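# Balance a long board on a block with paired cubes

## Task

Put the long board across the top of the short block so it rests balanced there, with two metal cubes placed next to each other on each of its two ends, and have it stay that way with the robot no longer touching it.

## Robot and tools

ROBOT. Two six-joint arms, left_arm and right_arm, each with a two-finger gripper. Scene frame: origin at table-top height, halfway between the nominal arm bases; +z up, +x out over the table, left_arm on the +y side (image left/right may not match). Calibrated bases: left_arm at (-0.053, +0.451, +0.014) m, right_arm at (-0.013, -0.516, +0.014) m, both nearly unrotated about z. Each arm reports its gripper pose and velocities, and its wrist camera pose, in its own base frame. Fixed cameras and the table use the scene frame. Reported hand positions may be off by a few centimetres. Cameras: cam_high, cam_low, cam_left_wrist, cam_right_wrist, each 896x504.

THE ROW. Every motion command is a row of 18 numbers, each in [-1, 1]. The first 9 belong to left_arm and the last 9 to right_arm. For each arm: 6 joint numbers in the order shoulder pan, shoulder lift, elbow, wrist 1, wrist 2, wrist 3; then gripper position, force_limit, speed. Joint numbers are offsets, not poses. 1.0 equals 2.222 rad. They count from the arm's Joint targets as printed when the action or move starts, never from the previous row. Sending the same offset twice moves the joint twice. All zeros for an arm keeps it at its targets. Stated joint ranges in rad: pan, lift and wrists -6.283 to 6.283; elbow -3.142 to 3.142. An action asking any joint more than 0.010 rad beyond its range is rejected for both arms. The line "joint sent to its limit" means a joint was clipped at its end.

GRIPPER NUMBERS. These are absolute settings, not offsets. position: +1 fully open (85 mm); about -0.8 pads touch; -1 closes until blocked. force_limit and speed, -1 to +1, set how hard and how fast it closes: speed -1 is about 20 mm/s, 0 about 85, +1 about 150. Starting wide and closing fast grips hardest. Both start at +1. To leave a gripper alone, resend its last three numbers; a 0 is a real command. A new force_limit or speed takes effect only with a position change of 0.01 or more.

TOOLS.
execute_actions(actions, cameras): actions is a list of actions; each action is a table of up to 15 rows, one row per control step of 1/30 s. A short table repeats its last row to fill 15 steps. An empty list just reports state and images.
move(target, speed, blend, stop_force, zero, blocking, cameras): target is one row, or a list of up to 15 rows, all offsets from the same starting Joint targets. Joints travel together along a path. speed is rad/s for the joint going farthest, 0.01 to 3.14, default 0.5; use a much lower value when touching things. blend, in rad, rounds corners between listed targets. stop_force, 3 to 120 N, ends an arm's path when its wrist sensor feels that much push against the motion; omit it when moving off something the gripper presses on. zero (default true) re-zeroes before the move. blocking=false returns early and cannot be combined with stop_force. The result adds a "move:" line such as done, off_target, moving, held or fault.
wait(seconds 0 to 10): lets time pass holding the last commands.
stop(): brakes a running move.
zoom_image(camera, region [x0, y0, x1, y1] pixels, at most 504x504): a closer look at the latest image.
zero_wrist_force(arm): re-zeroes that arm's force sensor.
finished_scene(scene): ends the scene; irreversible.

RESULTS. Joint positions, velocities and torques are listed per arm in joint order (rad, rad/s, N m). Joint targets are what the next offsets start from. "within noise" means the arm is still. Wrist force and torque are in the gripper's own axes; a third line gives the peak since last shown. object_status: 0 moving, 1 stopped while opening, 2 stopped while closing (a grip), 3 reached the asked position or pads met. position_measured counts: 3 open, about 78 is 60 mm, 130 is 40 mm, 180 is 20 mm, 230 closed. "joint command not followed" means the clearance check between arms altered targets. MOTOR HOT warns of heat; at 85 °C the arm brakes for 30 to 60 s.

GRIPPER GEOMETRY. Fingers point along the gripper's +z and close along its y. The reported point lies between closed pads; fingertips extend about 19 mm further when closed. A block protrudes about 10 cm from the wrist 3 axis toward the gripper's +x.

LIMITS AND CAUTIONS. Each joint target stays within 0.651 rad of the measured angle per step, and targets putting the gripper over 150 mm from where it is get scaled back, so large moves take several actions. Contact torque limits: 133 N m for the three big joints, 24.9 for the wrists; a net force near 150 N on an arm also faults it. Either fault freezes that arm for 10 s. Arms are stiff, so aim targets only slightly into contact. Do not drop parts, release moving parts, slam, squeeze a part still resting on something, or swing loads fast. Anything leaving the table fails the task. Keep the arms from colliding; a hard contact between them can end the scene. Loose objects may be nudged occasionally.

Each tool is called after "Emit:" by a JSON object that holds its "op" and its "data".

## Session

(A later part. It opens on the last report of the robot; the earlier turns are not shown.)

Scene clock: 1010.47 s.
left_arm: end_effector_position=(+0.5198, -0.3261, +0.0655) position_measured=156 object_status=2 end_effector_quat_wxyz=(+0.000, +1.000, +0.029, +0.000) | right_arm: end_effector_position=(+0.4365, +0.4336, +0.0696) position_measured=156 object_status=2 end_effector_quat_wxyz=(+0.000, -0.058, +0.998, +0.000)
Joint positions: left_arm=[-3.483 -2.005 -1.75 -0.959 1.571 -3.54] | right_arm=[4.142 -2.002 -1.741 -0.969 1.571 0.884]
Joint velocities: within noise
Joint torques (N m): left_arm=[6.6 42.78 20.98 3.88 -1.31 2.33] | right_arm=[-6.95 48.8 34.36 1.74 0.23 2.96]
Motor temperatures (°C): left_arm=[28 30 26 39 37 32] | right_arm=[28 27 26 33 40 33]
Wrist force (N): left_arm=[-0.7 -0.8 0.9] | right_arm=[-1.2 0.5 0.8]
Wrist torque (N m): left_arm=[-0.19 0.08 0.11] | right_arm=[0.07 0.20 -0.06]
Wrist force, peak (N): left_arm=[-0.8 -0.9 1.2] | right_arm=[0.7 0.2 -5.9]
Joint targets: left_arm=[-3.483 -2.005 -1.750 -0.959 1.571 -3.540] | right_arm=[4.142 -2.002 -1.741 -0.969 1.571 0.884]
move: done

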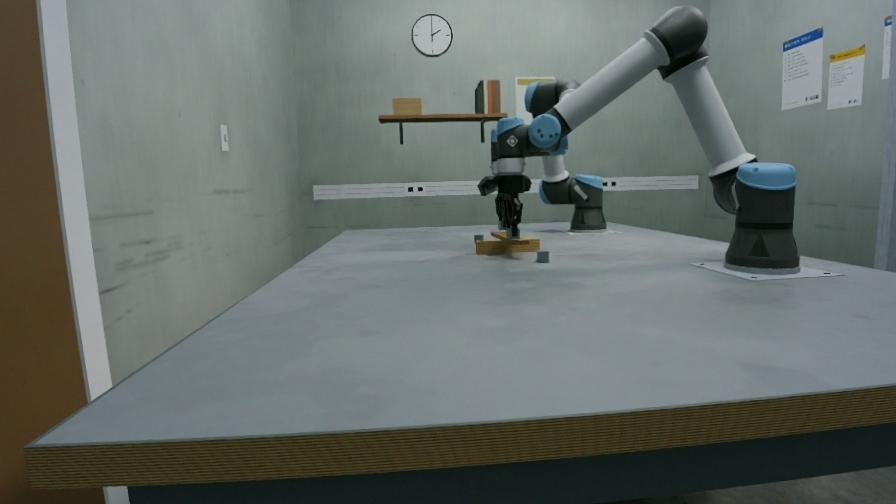

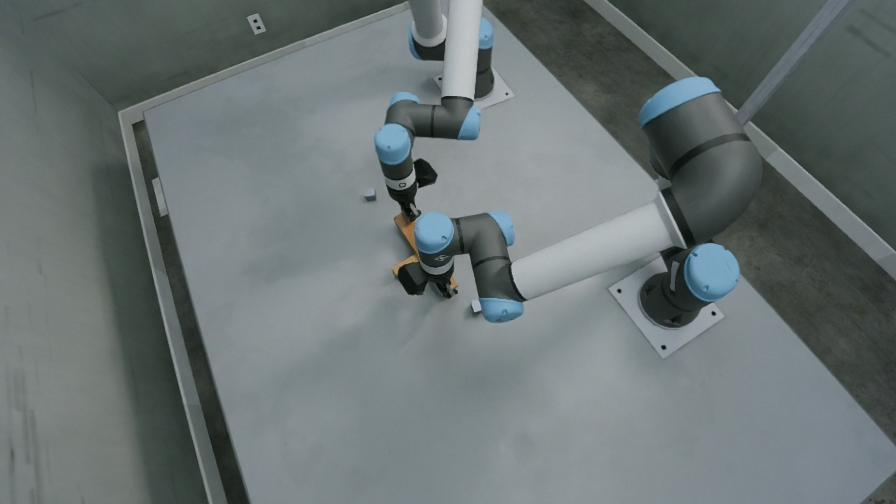

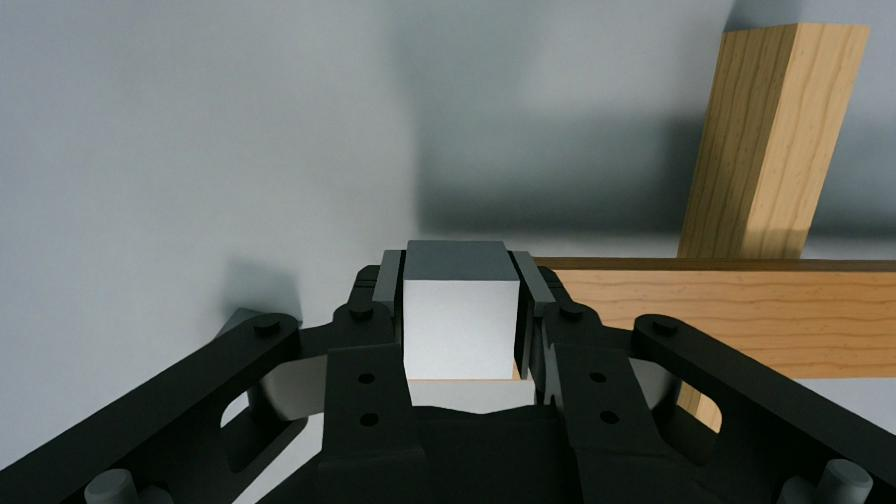

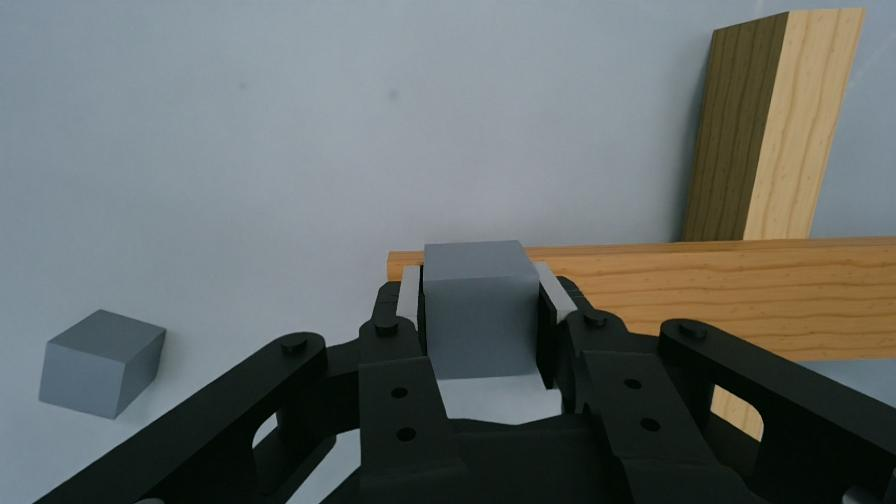

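Emit:
{"op": "move", "data": {"target": [[0, 0, 0, 0, 0, 0, -1, -0.8, -1, 0, -0.0028, -0.0020, 0.0049, 0, 0, -1, -0.8, -1], [0, -0.0053, -0.0036, 0.0088, 0, 0, -1, -0.8, -1, 0, -0.0081, -0.0056, 0.0137, 0, 0, -1, -0.8, -1]], "speed": [0.05, 0.01], "stop_force": 3}}

Scene clock: 1045.70 s.
left_arm: end_effector_position=(+0.5198, -0.3261, +0.0611) position_measured=156 object_status=2 end_effector_quat_wxyz=(+0.000, +1.000, +0.029, +0.000) | right_arm: end_effector_position=(+0.4366, +0.4337, +0.0607) position_measured=156 object_status=2 end_effector_quat_wxyz=(+0.000, -0.058, +0.998, +0.000)
Joint positions: left_arm=[-3.483 -2.011 -1.754 -0.948 1.571 -3.54] | right_arm=[4.142 -2.015 -1.749 -0.948 1.571 0.884]
Joint velocities: within noise
Joint torques (N m): left_arm=[6.14 44.48 28.4 0.48 -1.33 2.34] | right_arm=[-4.06 48.02 31.92 0.6 0.13 2.62]
Motor temperatures (°C): left_arm=[28 30 26 39 37 32] | right_arm=[28 27 26 33 40 33]
Wrist force (N): left_arm=[-1.3 -0.7 -3.5] | right_arm=[-0.7 0.5 -3.4]
Wrist torque (N m): left_arm=[-0.16 0.04 0.11] | right_arm=[0.06 0.20 -0.04]
Wrist force, peak (N): left_arm=[-1.7 -2.1 -8.7] | right_arm=[0.5 -1.0 -8.8]
Joint targets: left_arm=[-3.483 -2.011 -1.754 -0.948 1.571 -3.540] | right_arm=[4.142 -2.015 -1.749 -0.948 1.571 0.884]
move: contact (left_arm, right_arm); path passed 1 of 2 targets

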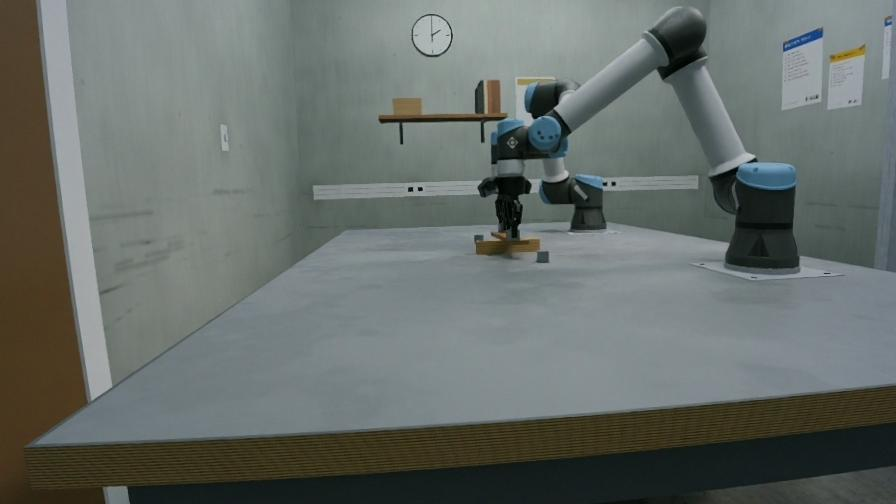

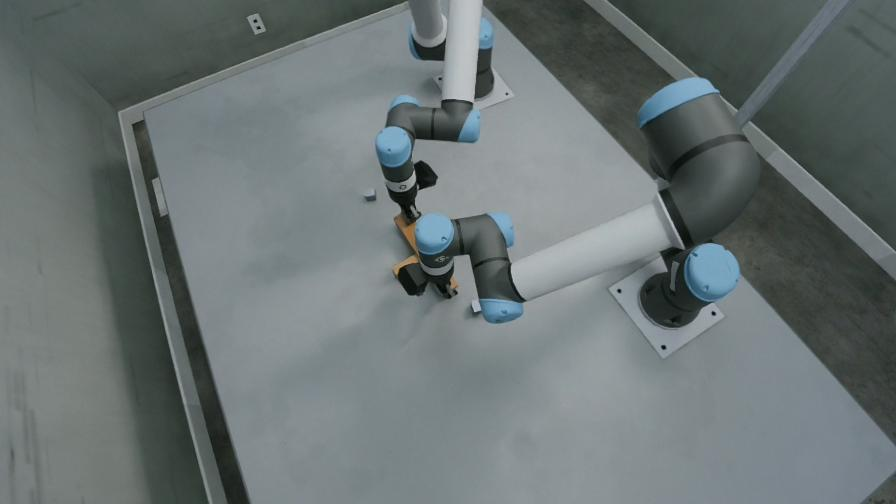

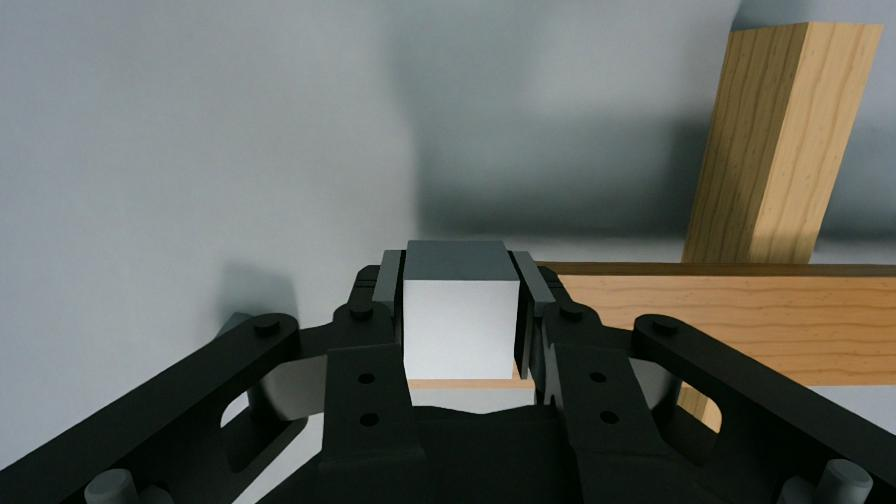

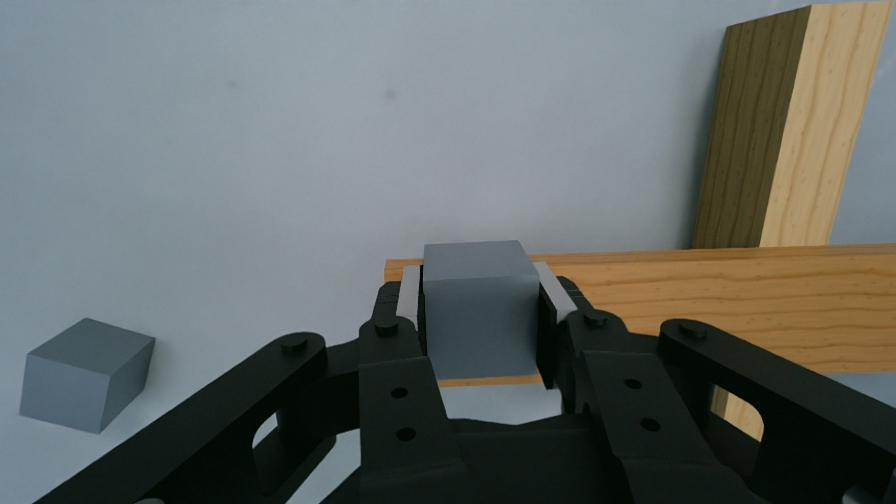

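Emit:
{"op": "move", "data": {"target": [[0, 0, 0, 0, 0, 0, 0.2, -0.8, -0.7, 0, 0, 0, 0, 0, 0, 0.2, -0.8, -0.7], [0, 0.0114, 0.0082, -0.0194, 0, 0, 0.2, -0.8, -0.7, 0, 0.0117, 0.0083, -0.0202, 0, 0, 0.2, -0.8, -0.7], [0, 0.0381, 0.0353, -0.0731, 0, 0, 0.2, -0.8, -0.7, 0, 0.0382, 0.0354, -0.0738, 0, 0, 0.2, -0.8, -0.7]], "speed": [0.05, 0.06, 0.2], "blend": [0, 0.01, 0]}}

Scene clock: 1060.90 s.
left_arm: end_effector_position=(+0.5198, -0.3261, +0.1299) position_measured=104 object_status=3 end_effector_quat_wxyz=(+0.000, +1.000, +0.029, +0.000) | right_arm: end_effector_position=(+0.4365, +0.4335, +0.1298) position_measured=104 object_status=3 end_effector_quat_wxyz=(+0.000, -0.058, +0.998, +0.000)
Joint positions: left_arm=[-3.483 -1.926 -1.676 -1.111 1.571 -3.54] | right_arm=[4.142 -1.93 -1.671 -1.112 1.571 0.884]
Joint velocities: within noise
Joint torques (N m): left_arm=[6.51 35.01 10.4 3.76 -1.26 2.43] | right_arm=[-4.04 31.58 14.28 4.26 0.24 2.73]
Motor temperatures (°C): left_arm=[28 30 26 39 37 32] | right_arm=[28 28 26 33 40 33]
Wrist force (N): left_arm=[-0.5 -0.7 0.0] | right_arm=[-1.0 0.5 0.0]
Wrist torque (N m): left_arm=[-0.14 0.06 0.07] | right_arm=[0.07 0.17 -0.04]
Wrist force, peak (N): left_arm=[-1.2 -0.8 -4.5] | right_arm=[-0.9 0.5 -4.4]
Joint targets: left_arm=[-3.483 -1.926 -1.676 -1.111 1.571 -3.540] | right_arm=[4.142 -1.930 -1.671 -1.112 1.571 0.884]
move: done

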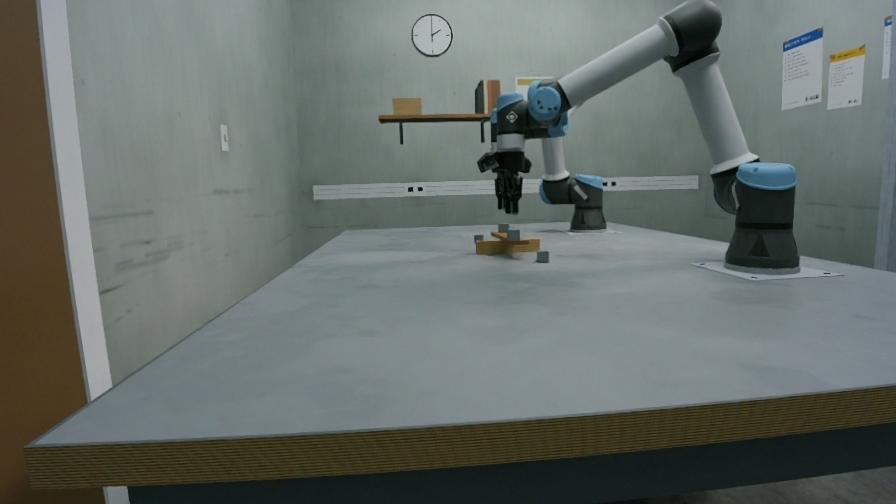

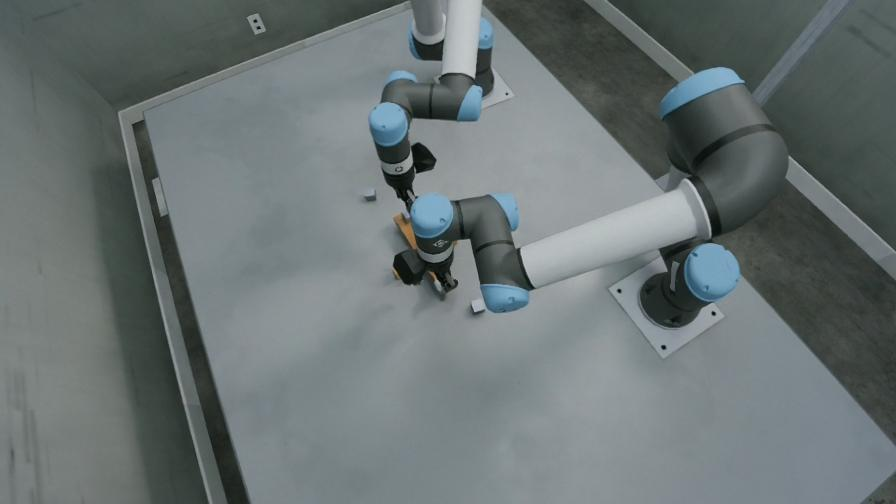

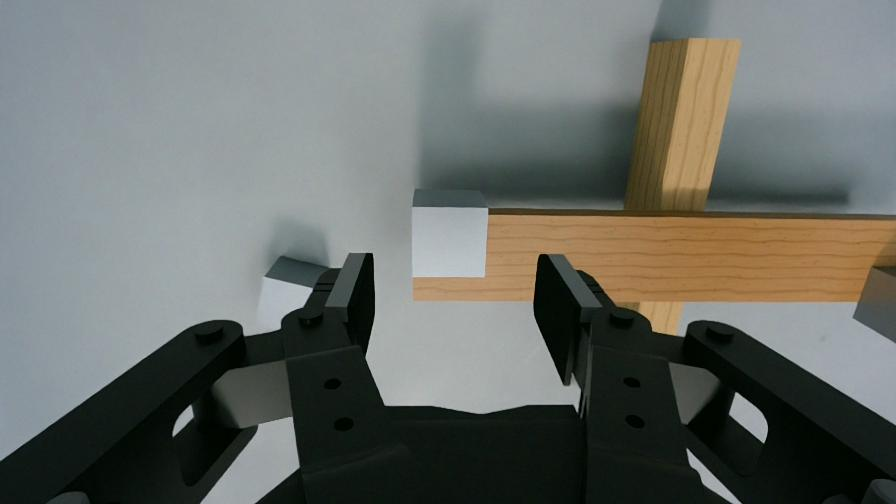

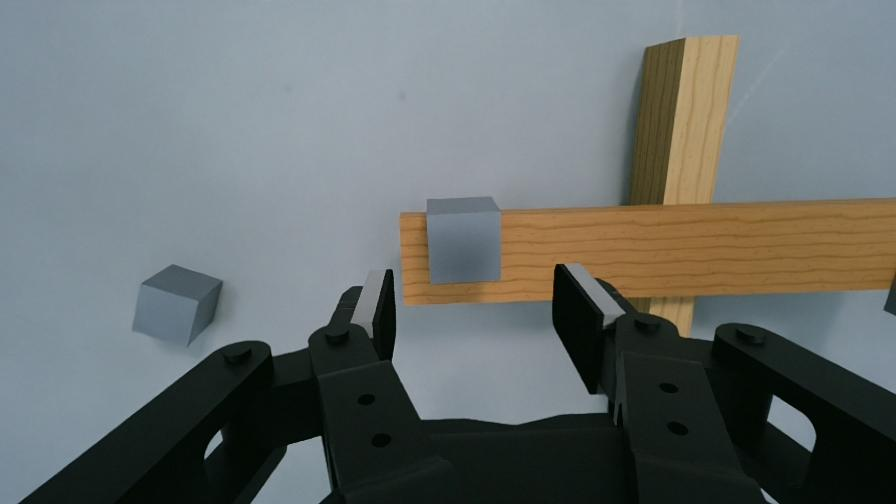

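Emit:
{"op": "move", "data": {"target": [0.0510, 0.0698, -0.1339, 0.0644, 0, 0.1532, 0.4, -0.8, -0.7, -0.1160, 0.0244, -0.0737, 0.0495, 0, 0.0811, 0.5, -0.8, -0.7], "speed": 0.4, "cameras": ["cam_left_wrist", "cam_right_wrist", "cam_low"]}}

Scene clock: 1098.27 s.
left_arm: end_effector_position=(+0.4643, -0.2445, +0.0999) position_measured=78 object_status=3 end_effector_quat_wxyz=(+0.000, +0.996, -0.085, +0.000) | right_arm: end_effector_position=(+0.5010, +0.2790, +0.0999) position_measured=66 object_status=3 end_effector_quat_wxyz=(+0.000, +0.160, +0.987, +0.000)
Joint positions: left_arm=[-3.37 -1.771 -1.973 -0.968 1.571 -3.2] | right_arm=[3.884 -1.875 -1.835 -1.002 1.571 1.064]
Joint velocities: within noise
Joint torques (N m): left_arm=[-5.07 32.28 14.41 1.5 -1.31 1.71] | right_arm=[-4.98 26.83 30.97 1.03 0.26 -1.87]
Motor temperatures (°C): left_arm=[28 31 26 39 37 32] | right_arm=[28 28 26 33 40 33]
Wrist force (N): left_arm=[-0.7 -1.0 0.5] | right_arm=[-1.1 0.4 0.2]
Wrist torque (N m): left_arm=[-0.16 0.10 0.09] | right_arm=[0.06 0.18 -0.03]
Wrist force, peak (N): left_arm=[-1.9 -1.8 1.0] | right_arm=[0.1 2.8 -0.7]
Joint targets: left_arm=[-3.370 -1.771 -1.973 -0.968 1.571 -3.200] | right_arm=[3.884 -1.875 -1.835 -1.002 1.571 1.064]
move: done
Images, in order (width x height): cam_low 896x504, cam_left_wrist 896x504, cam_right_wrist 896x504.

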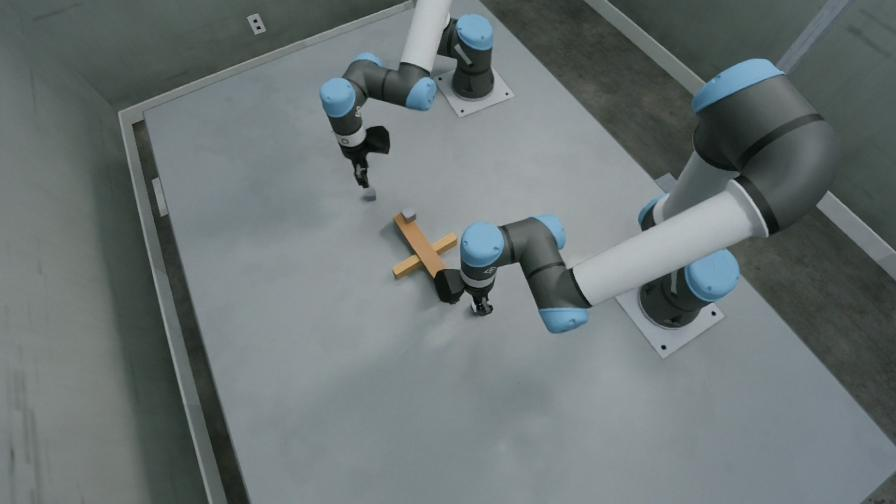

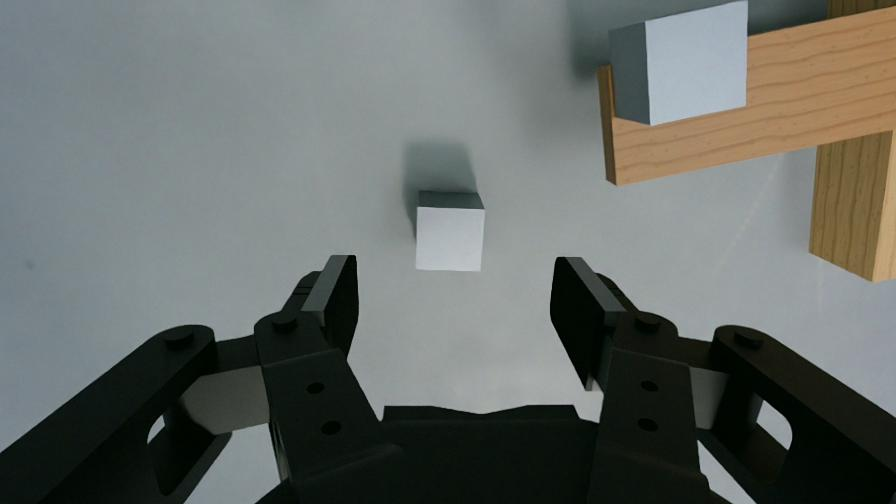

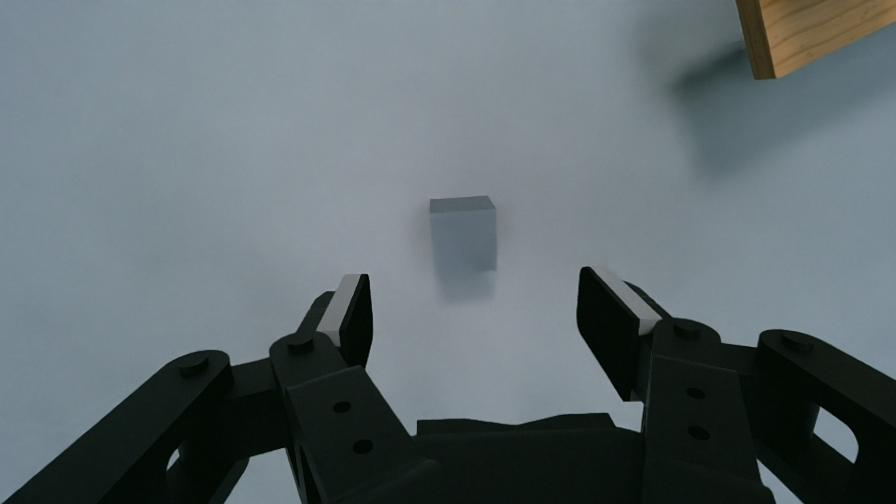

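Emit:
{"op": "move", "data": {"target": [[-0.0018, -0.0339, -0.0287, 0.0624, 0, 0.0117, 0.4, -0.8, -0.7, -0.0027, -0.0366, -0.0181, 0.0546, 0, -0.0072, 0.5, -0.8, -0.7], [-0.0018, -0.0688, -0.0441, 0.1127, 0, 0.0117, 0.4, -0.8, -0.7, -0.0027, -0.0678, -0.0327, 0.1003, 0, -0.0072, 0.5, -0.8, -0.7], [-0.0018, -0.0688, -0.0441, 0.1127, 0, 0.0117, -1, -0.8, -1, -0.0027, -0.0678, -0.0327, 0.1003, 0, -0.0072, -1, -0.8, -1]], "speed": [0.2, 0.12, 0.1], "blend": [0.02, 0, 0], "cameras": ["cam_left_wrist", "cam_right_wrist"]}}

Scene clock: 1125.10 s.
left_arm: end_effector_position=(+0.4604, -0.2457, +0.0088) position_measured=156 object_status=2 end_effector_quat_wxyz=(+0.000, +0.995, -0.100, +0.000) | right_arm: end_effector_position=(+0.5059, +0.2789, +0.0082) position_measured=156 object_status=0 end_effector_quat_wxyz=(+0.000, +0.155, +0.988, +0.000)
Joint positions: left_arm=[-3.374 -1.924 -2.071 -0.717 1.571 -3.174] | right_arm=[3.878 -2.026 -1.907 -0.779 1.571 1.048]
Joint velocities: within noise
Joint torques (N m): left_arm=[6.91 34.85 22.66 3.86 -1.27 -2.58] | right_arm=[6.69 44.22 27.09 0.8 0.34 2.64]
Motor temperatures (°C): left_arm=[28 31 26 39 37 32] | right_arm=[28 28 26 33 39 33]
Wrist force (N): left_arm=[-1.8 -0.4 -4.2] | right_arm=[-0.1 -1.2 -6.3]
Wrist torque (N m): left_arm=[-0.05 0.06 0.07] | right_arm=[0.10 0.16 -0.05]
Wrist force, peak (N): left_arm=[-1.8 -0.5 -4.4] | right_arm=[-0.4 -0.5 -6.4]
Joint targets: left_arm=[-3.374 -1.924 -2.071 -0.717 1.571 -3.174] | right_arm=[3.878 -2.026 -1.907 -0.779 1.571 1.048]
move: done
Images, in order (width x height): cam_left_wrist 896x504, cam_right_wrist 896x504.

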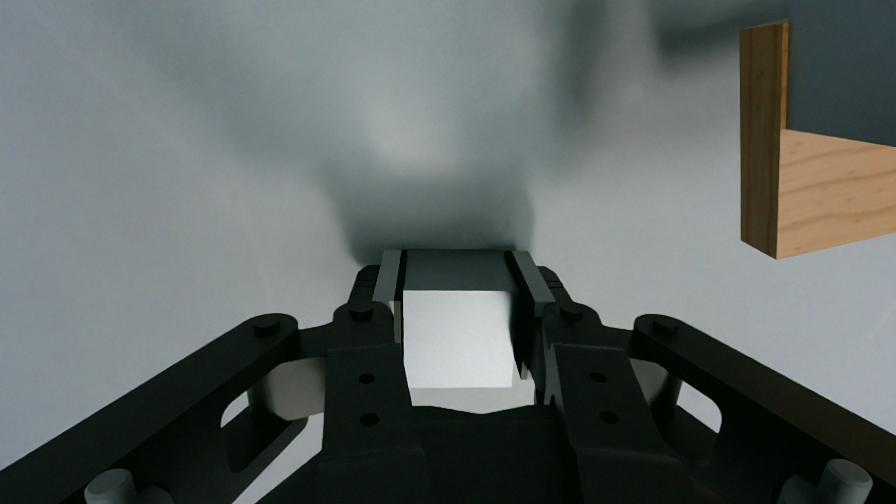

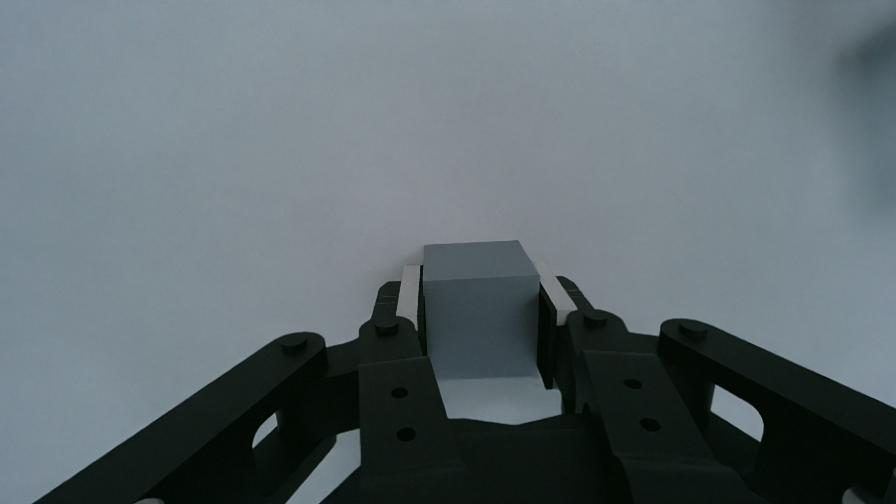

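Emit:
{"op": "move", "data": {"target": [[0, 0.0429, 0.0199, -0.0630, 0, 0, -1, -0.8, -1, 0, 0.0382, 0.0186, -0.0570, 0, 0, -1, -0.8, -1], [0, 0.0839, 0.0526, -0.1367, 0, 0, -1, -0.8, -1, 0, 0.0748, 0.0495, -0.1245, 0, 0, -1, -0.8, -1], [-0.0584, 0.0069, 0.1270, -0.1342, 0, -0.1737, -1, -0.8, -1, 0.1004, 0.0031, 0.1270, -0.1302, 0, -0.0922, -1, -0.8, -1]], "speed": [0.15, 0.3, 0.35], "blend": [0.03, 0.03, 0]}}

Scene clock: 1161.27 s.
left_arm: end_effector_position=(+0.4893, -0.3277, +0.0996) position_measured=156 object_status=2 end_effector_quat_wxyz=(+0.000, +1.000, +0.028, +0.000) | right_arm: end_effector_position=(+0.4692, +0.4374, +0.0995) position_measured=156 object_status=2 end_effector_quat_wxyz=(+0.000, -0.058, +0.998, +0.000)
Joint positions: left_arm=[-3.503 -1.908 -1.789 -1.015 1.571 -3.559] | right_arm=[4.101 -2.019 -1.625 -1.069 1.571 0.843]
Joint velocities: within noise
Joint torques (N m): left_arm=[7.51 35.65 10.1 3.57 -1.2 -0.83] | right_arm=[5.14 48.33 16.36 3.55 0.18 1.87]
Motor temperatures (°C): left_arm=[28 31 26 39 38 32] | right_arm=[28 28 26 33 39 33]
Wrist force (N): left_arm=[-0.4 -0.3 0.6] | right_arm=[-1.1 0.3 0.5]
Wrist torque (N m): left_arm=[-0.13 0.07 0.08] | right_arm=[0.04 0.19 -0.04]
Wrist force, peak (N): left_arm=[-2.0 -0.7 -5.3] | right_arm=[-0.1 -1.0 -6.5]
Joint targets: left_arm=[-3.503 -1.909 -1.789 -1.015 1.571 -3.560] | right_arm=[4.101 -2.019 -1.625 -1.069 1.571 0.843]
move: done

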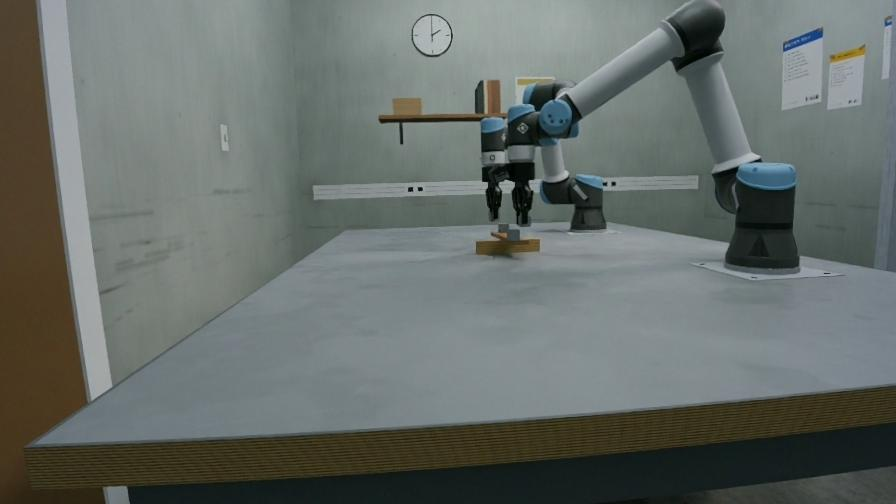

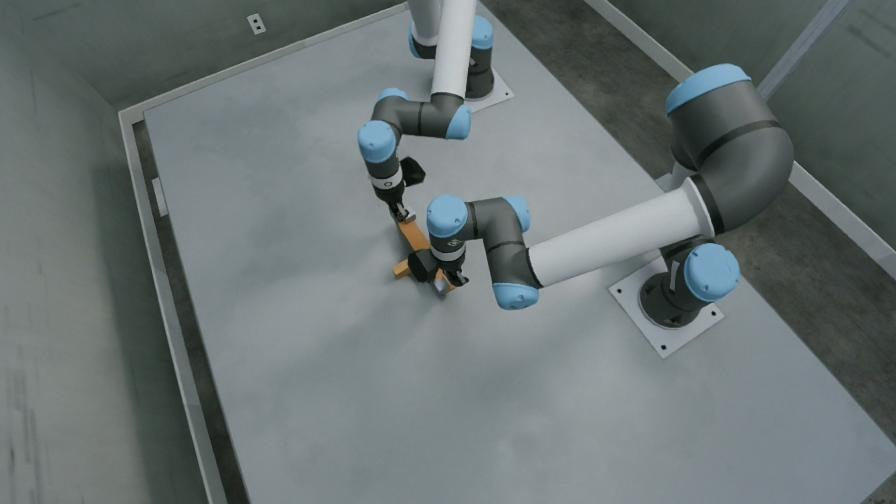

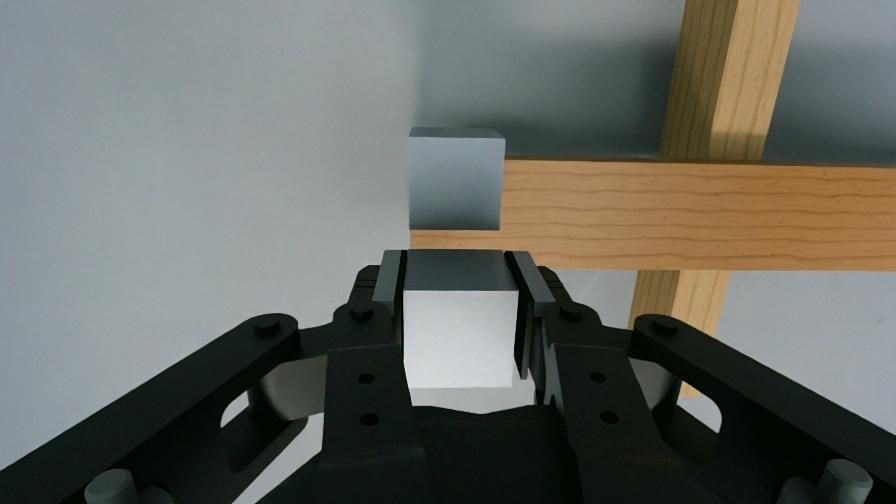

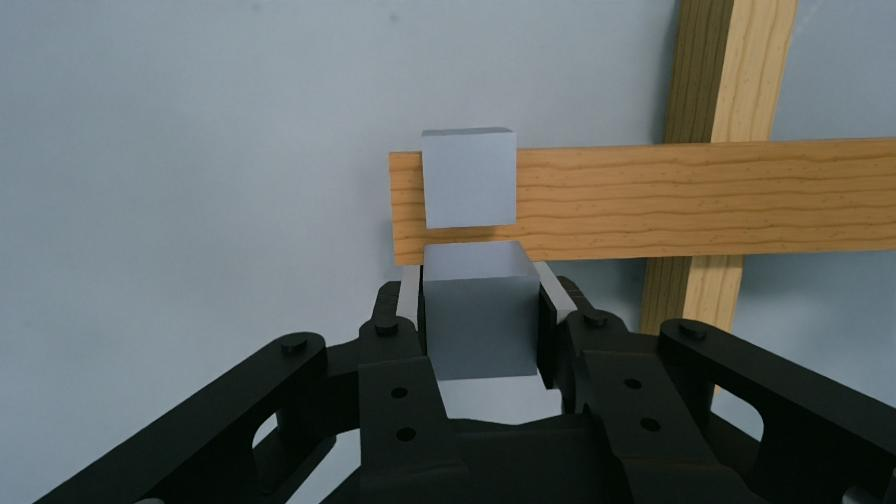

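Emit:
{"op": "move", "data": {"target": [0, -0.0207, -0.0151, 0.0360, 0, 0.0004, -1, -0.8, -1, 0, -0.0183, -0.0160, 0.0346, 0, 0, -1, -0.8, -1], "speed": 0.04, "stop_force": 5, "cameras": ["cam_left_wrist", "cam_right_wrist", "cam_high"]}}

Scene clock: 1188.33 s.
left_arm: end_effector_position=(+0.4901, -0.3280, +0.0668) position_measured=156 object_status=2 end_effector_quat_wxyz=(+0.000, +1.000, +0.028, +0.000) | right_arm: end_effector_position=(+0.4693, +0.4376, +0.0662) position_measured=156 object_status=2 end_effector_quat_wxyz=(+0.000, -0.058, +0.998, +0.000)
Joint positions: left_arm=[-3.503 -1.954 -1.822 -0.935 1.571 -3.559] | right_arm=[4.101 -2.06 -1.661 -0.992 1.571 0.843]
Joint velocities: within noise
Joint torques (N m): left_arm=[8.65 44.95 29.11 0.91 -1.19 2.24] | right_arm=[7.32 53.14 33.85 0.99 0.39 -2.66]
Motor temperatures (°C): left_arm=[27 31 26 39 38 32] | right_arm=[28 28 26 33 39 33]
Wrist force (N): left_arm=[-0.2 -0.5 1.0] | right_arm=[-1.1 0.6 1.0]
Wrist torque (N m): left_arm=[-0.16 0.03 0.09] | right_arm=[0.10 0.19 -0.04]
Wrist force, peak (N): left_arm=[-0.3 -0.7 1.2] | right_arm=[-1.1 0.5 1.1]
Joint targets: left_arm=[-3.503 -1.954 -1.823 -0.935 1.571 -3.559] | right_arm=[4.101 -2.060 -1.661 -0.992 1.571 0.843]
move: done
Images, in order (width x height): cam_high 896x504, cam_left_wrist 896x504, cam_right_wrist 896x504.

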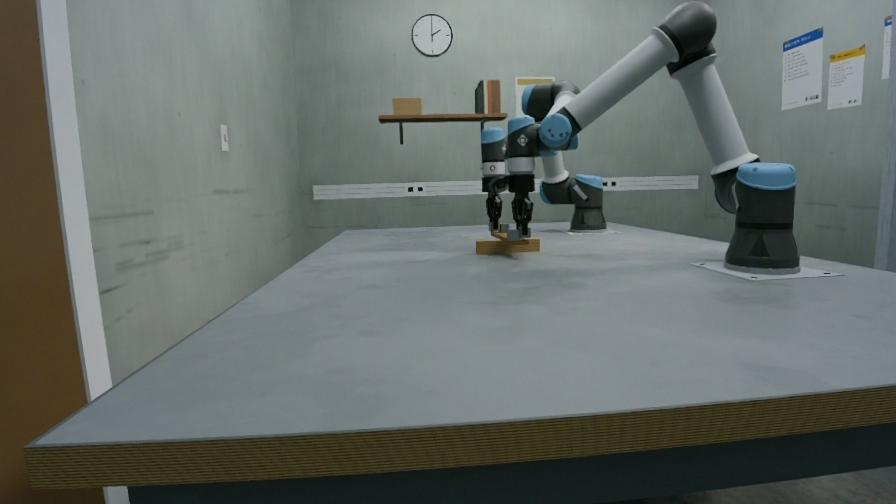

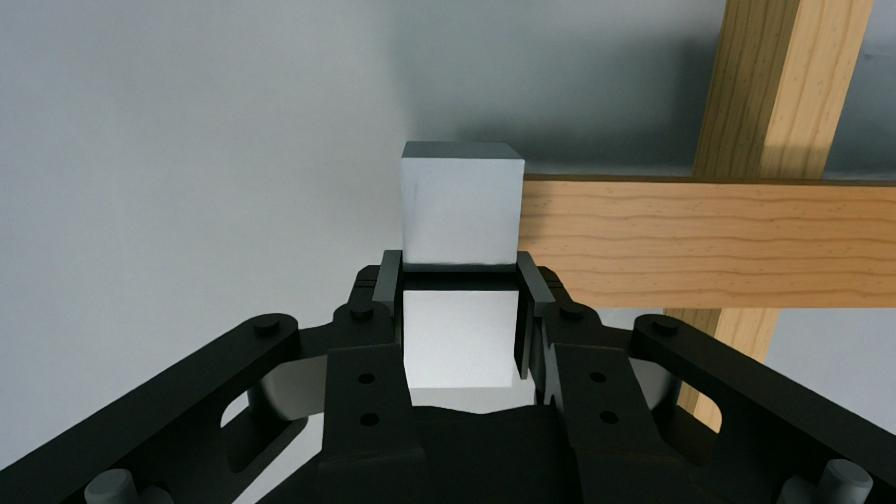

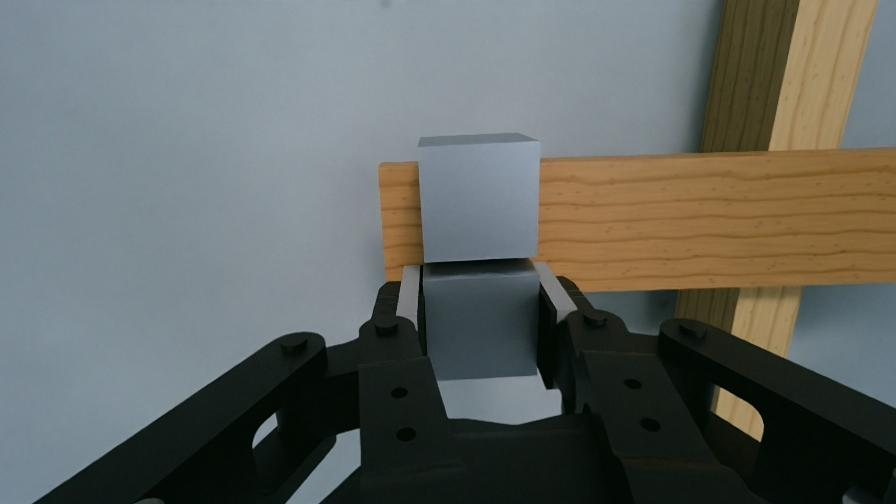

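Emit:
{"op": "zoom_image", "data": {"camera": "cam_left_wrist", "region": [360, 130, 560, 410]}}

Emit:
{"op": "zoom_image", "data": {"camera": "cam_right_wrist", "region": [370, 120, 590, 410]}}

Scaled by 1.800 from the camera's 896x504 image, which has a finer 1280x720 frame.

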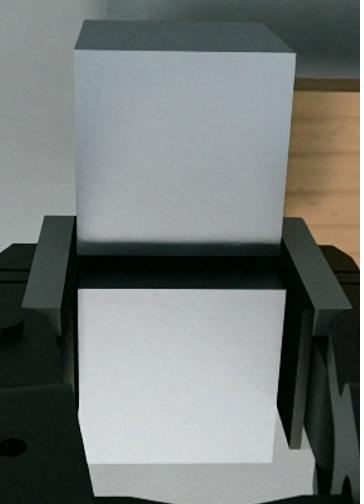

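Scaled by 1.738 from the camera's 896x504 image, which has a finer 1280x720 frame.

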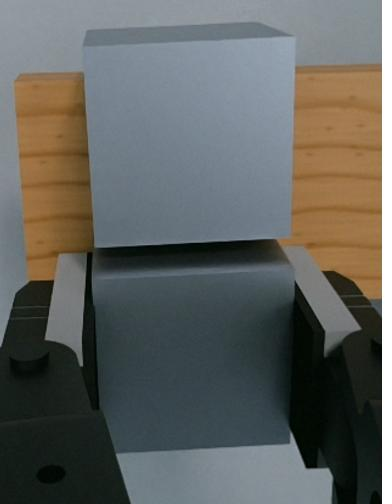

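Emit:
{"op": "move", "data": {"target": [[0.0006, -0.0019, 0.0024, -0.0007, 0, 0.0005, -1, -0.8, -1, 0, 0, 0, 0, 0, 0, -1, -0.8, -1], [0.0006, -0.0072, -0.0011, 0.0081, 0, 0.0005, -1, -0.8, -1, 0, -0.0047, -0.0033, 0.0082, 0, 0, -1, -0.8, -1]], "speed": [0.02, 0.01], "stop_force": 3, "cameras": ["cam_left_wrist", "cam_right_wrist", "cam_high"]}}

Scene clock: 1215.97 s.
left_arm: end_effector_position=(+0.4922, -0.3280, +0.0607) position_measured=156 object_status=2 end_effector_quat_wxyz=(+0.000, +1.000, +0.028, +0.000) | right_arm: end_effector_position=(+0.4694, +0.4377, +0.0605) position_measured=156 object_status=2 end_effector_quat_wxyz=(+0.000, -0.058, +0.998, +0.000)
Joint positions: left_arm=[-3.502 -1.967 -1.823 -0.923 1.571 -3.558] | right_arm=[4.101 -2.067 -1.666 -0.979 1.571 0.843]
Joint velocities: within noise
Joint torques (N m): left_arm=[-5.25 41.52 27.18 0.7 -1.21 -1.84] | right_arm=[7.19 50.98 32.47 0.76 0.25 -2.69]
Motor temperatures (°C): left_arm=[27 31 26 39 38 32] | right_arm=[28 28 26 33 39 33]
Wrist force (N): left_arm=[-1.7 -1.1 -3.4] | right_arm=[-0.4 0.2 -2.7]
Wrist torque (N m): left_arm=[-0.21 0.08 0.11] | right_arm=[0.09 0.22 -0.04]
Wrist force, peak (N): left_arm=[-1.9 -2.2 -8.7] | right_arm=[-0.2 -0.9 -7.5]
Joint targets: left_arm=[-3.502 -1.967 -1.823 -0.923 1.571 -3.558] | right_arm=[4.101 -2.067 -1.666 -0.979 1.571 0.843]
move: contact (left_arm, right_arm); path passed 1 of 2 targets
Images, in order (width x height): cam_high 896x504, cam_left_wrist 896x504, cam_right_wrist 896x504.

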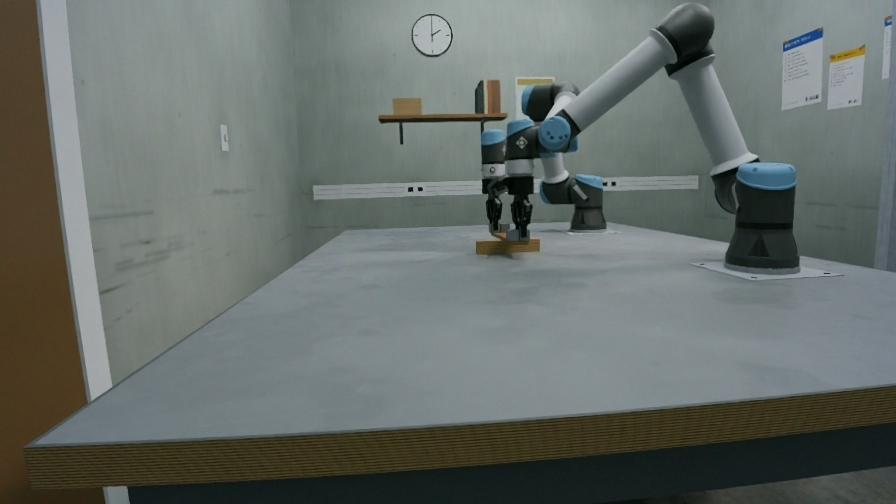

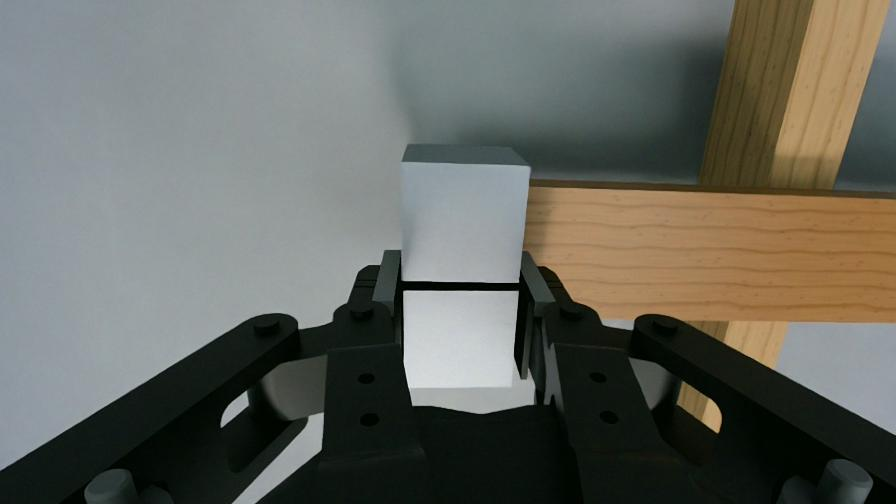

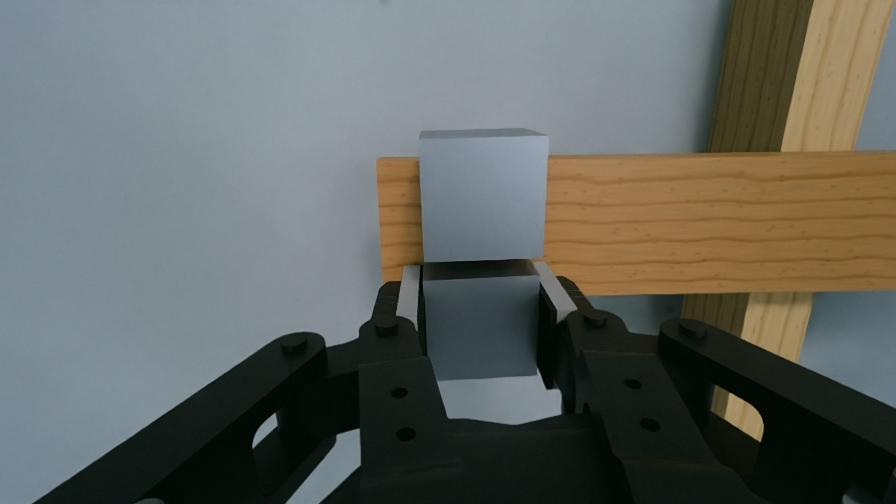

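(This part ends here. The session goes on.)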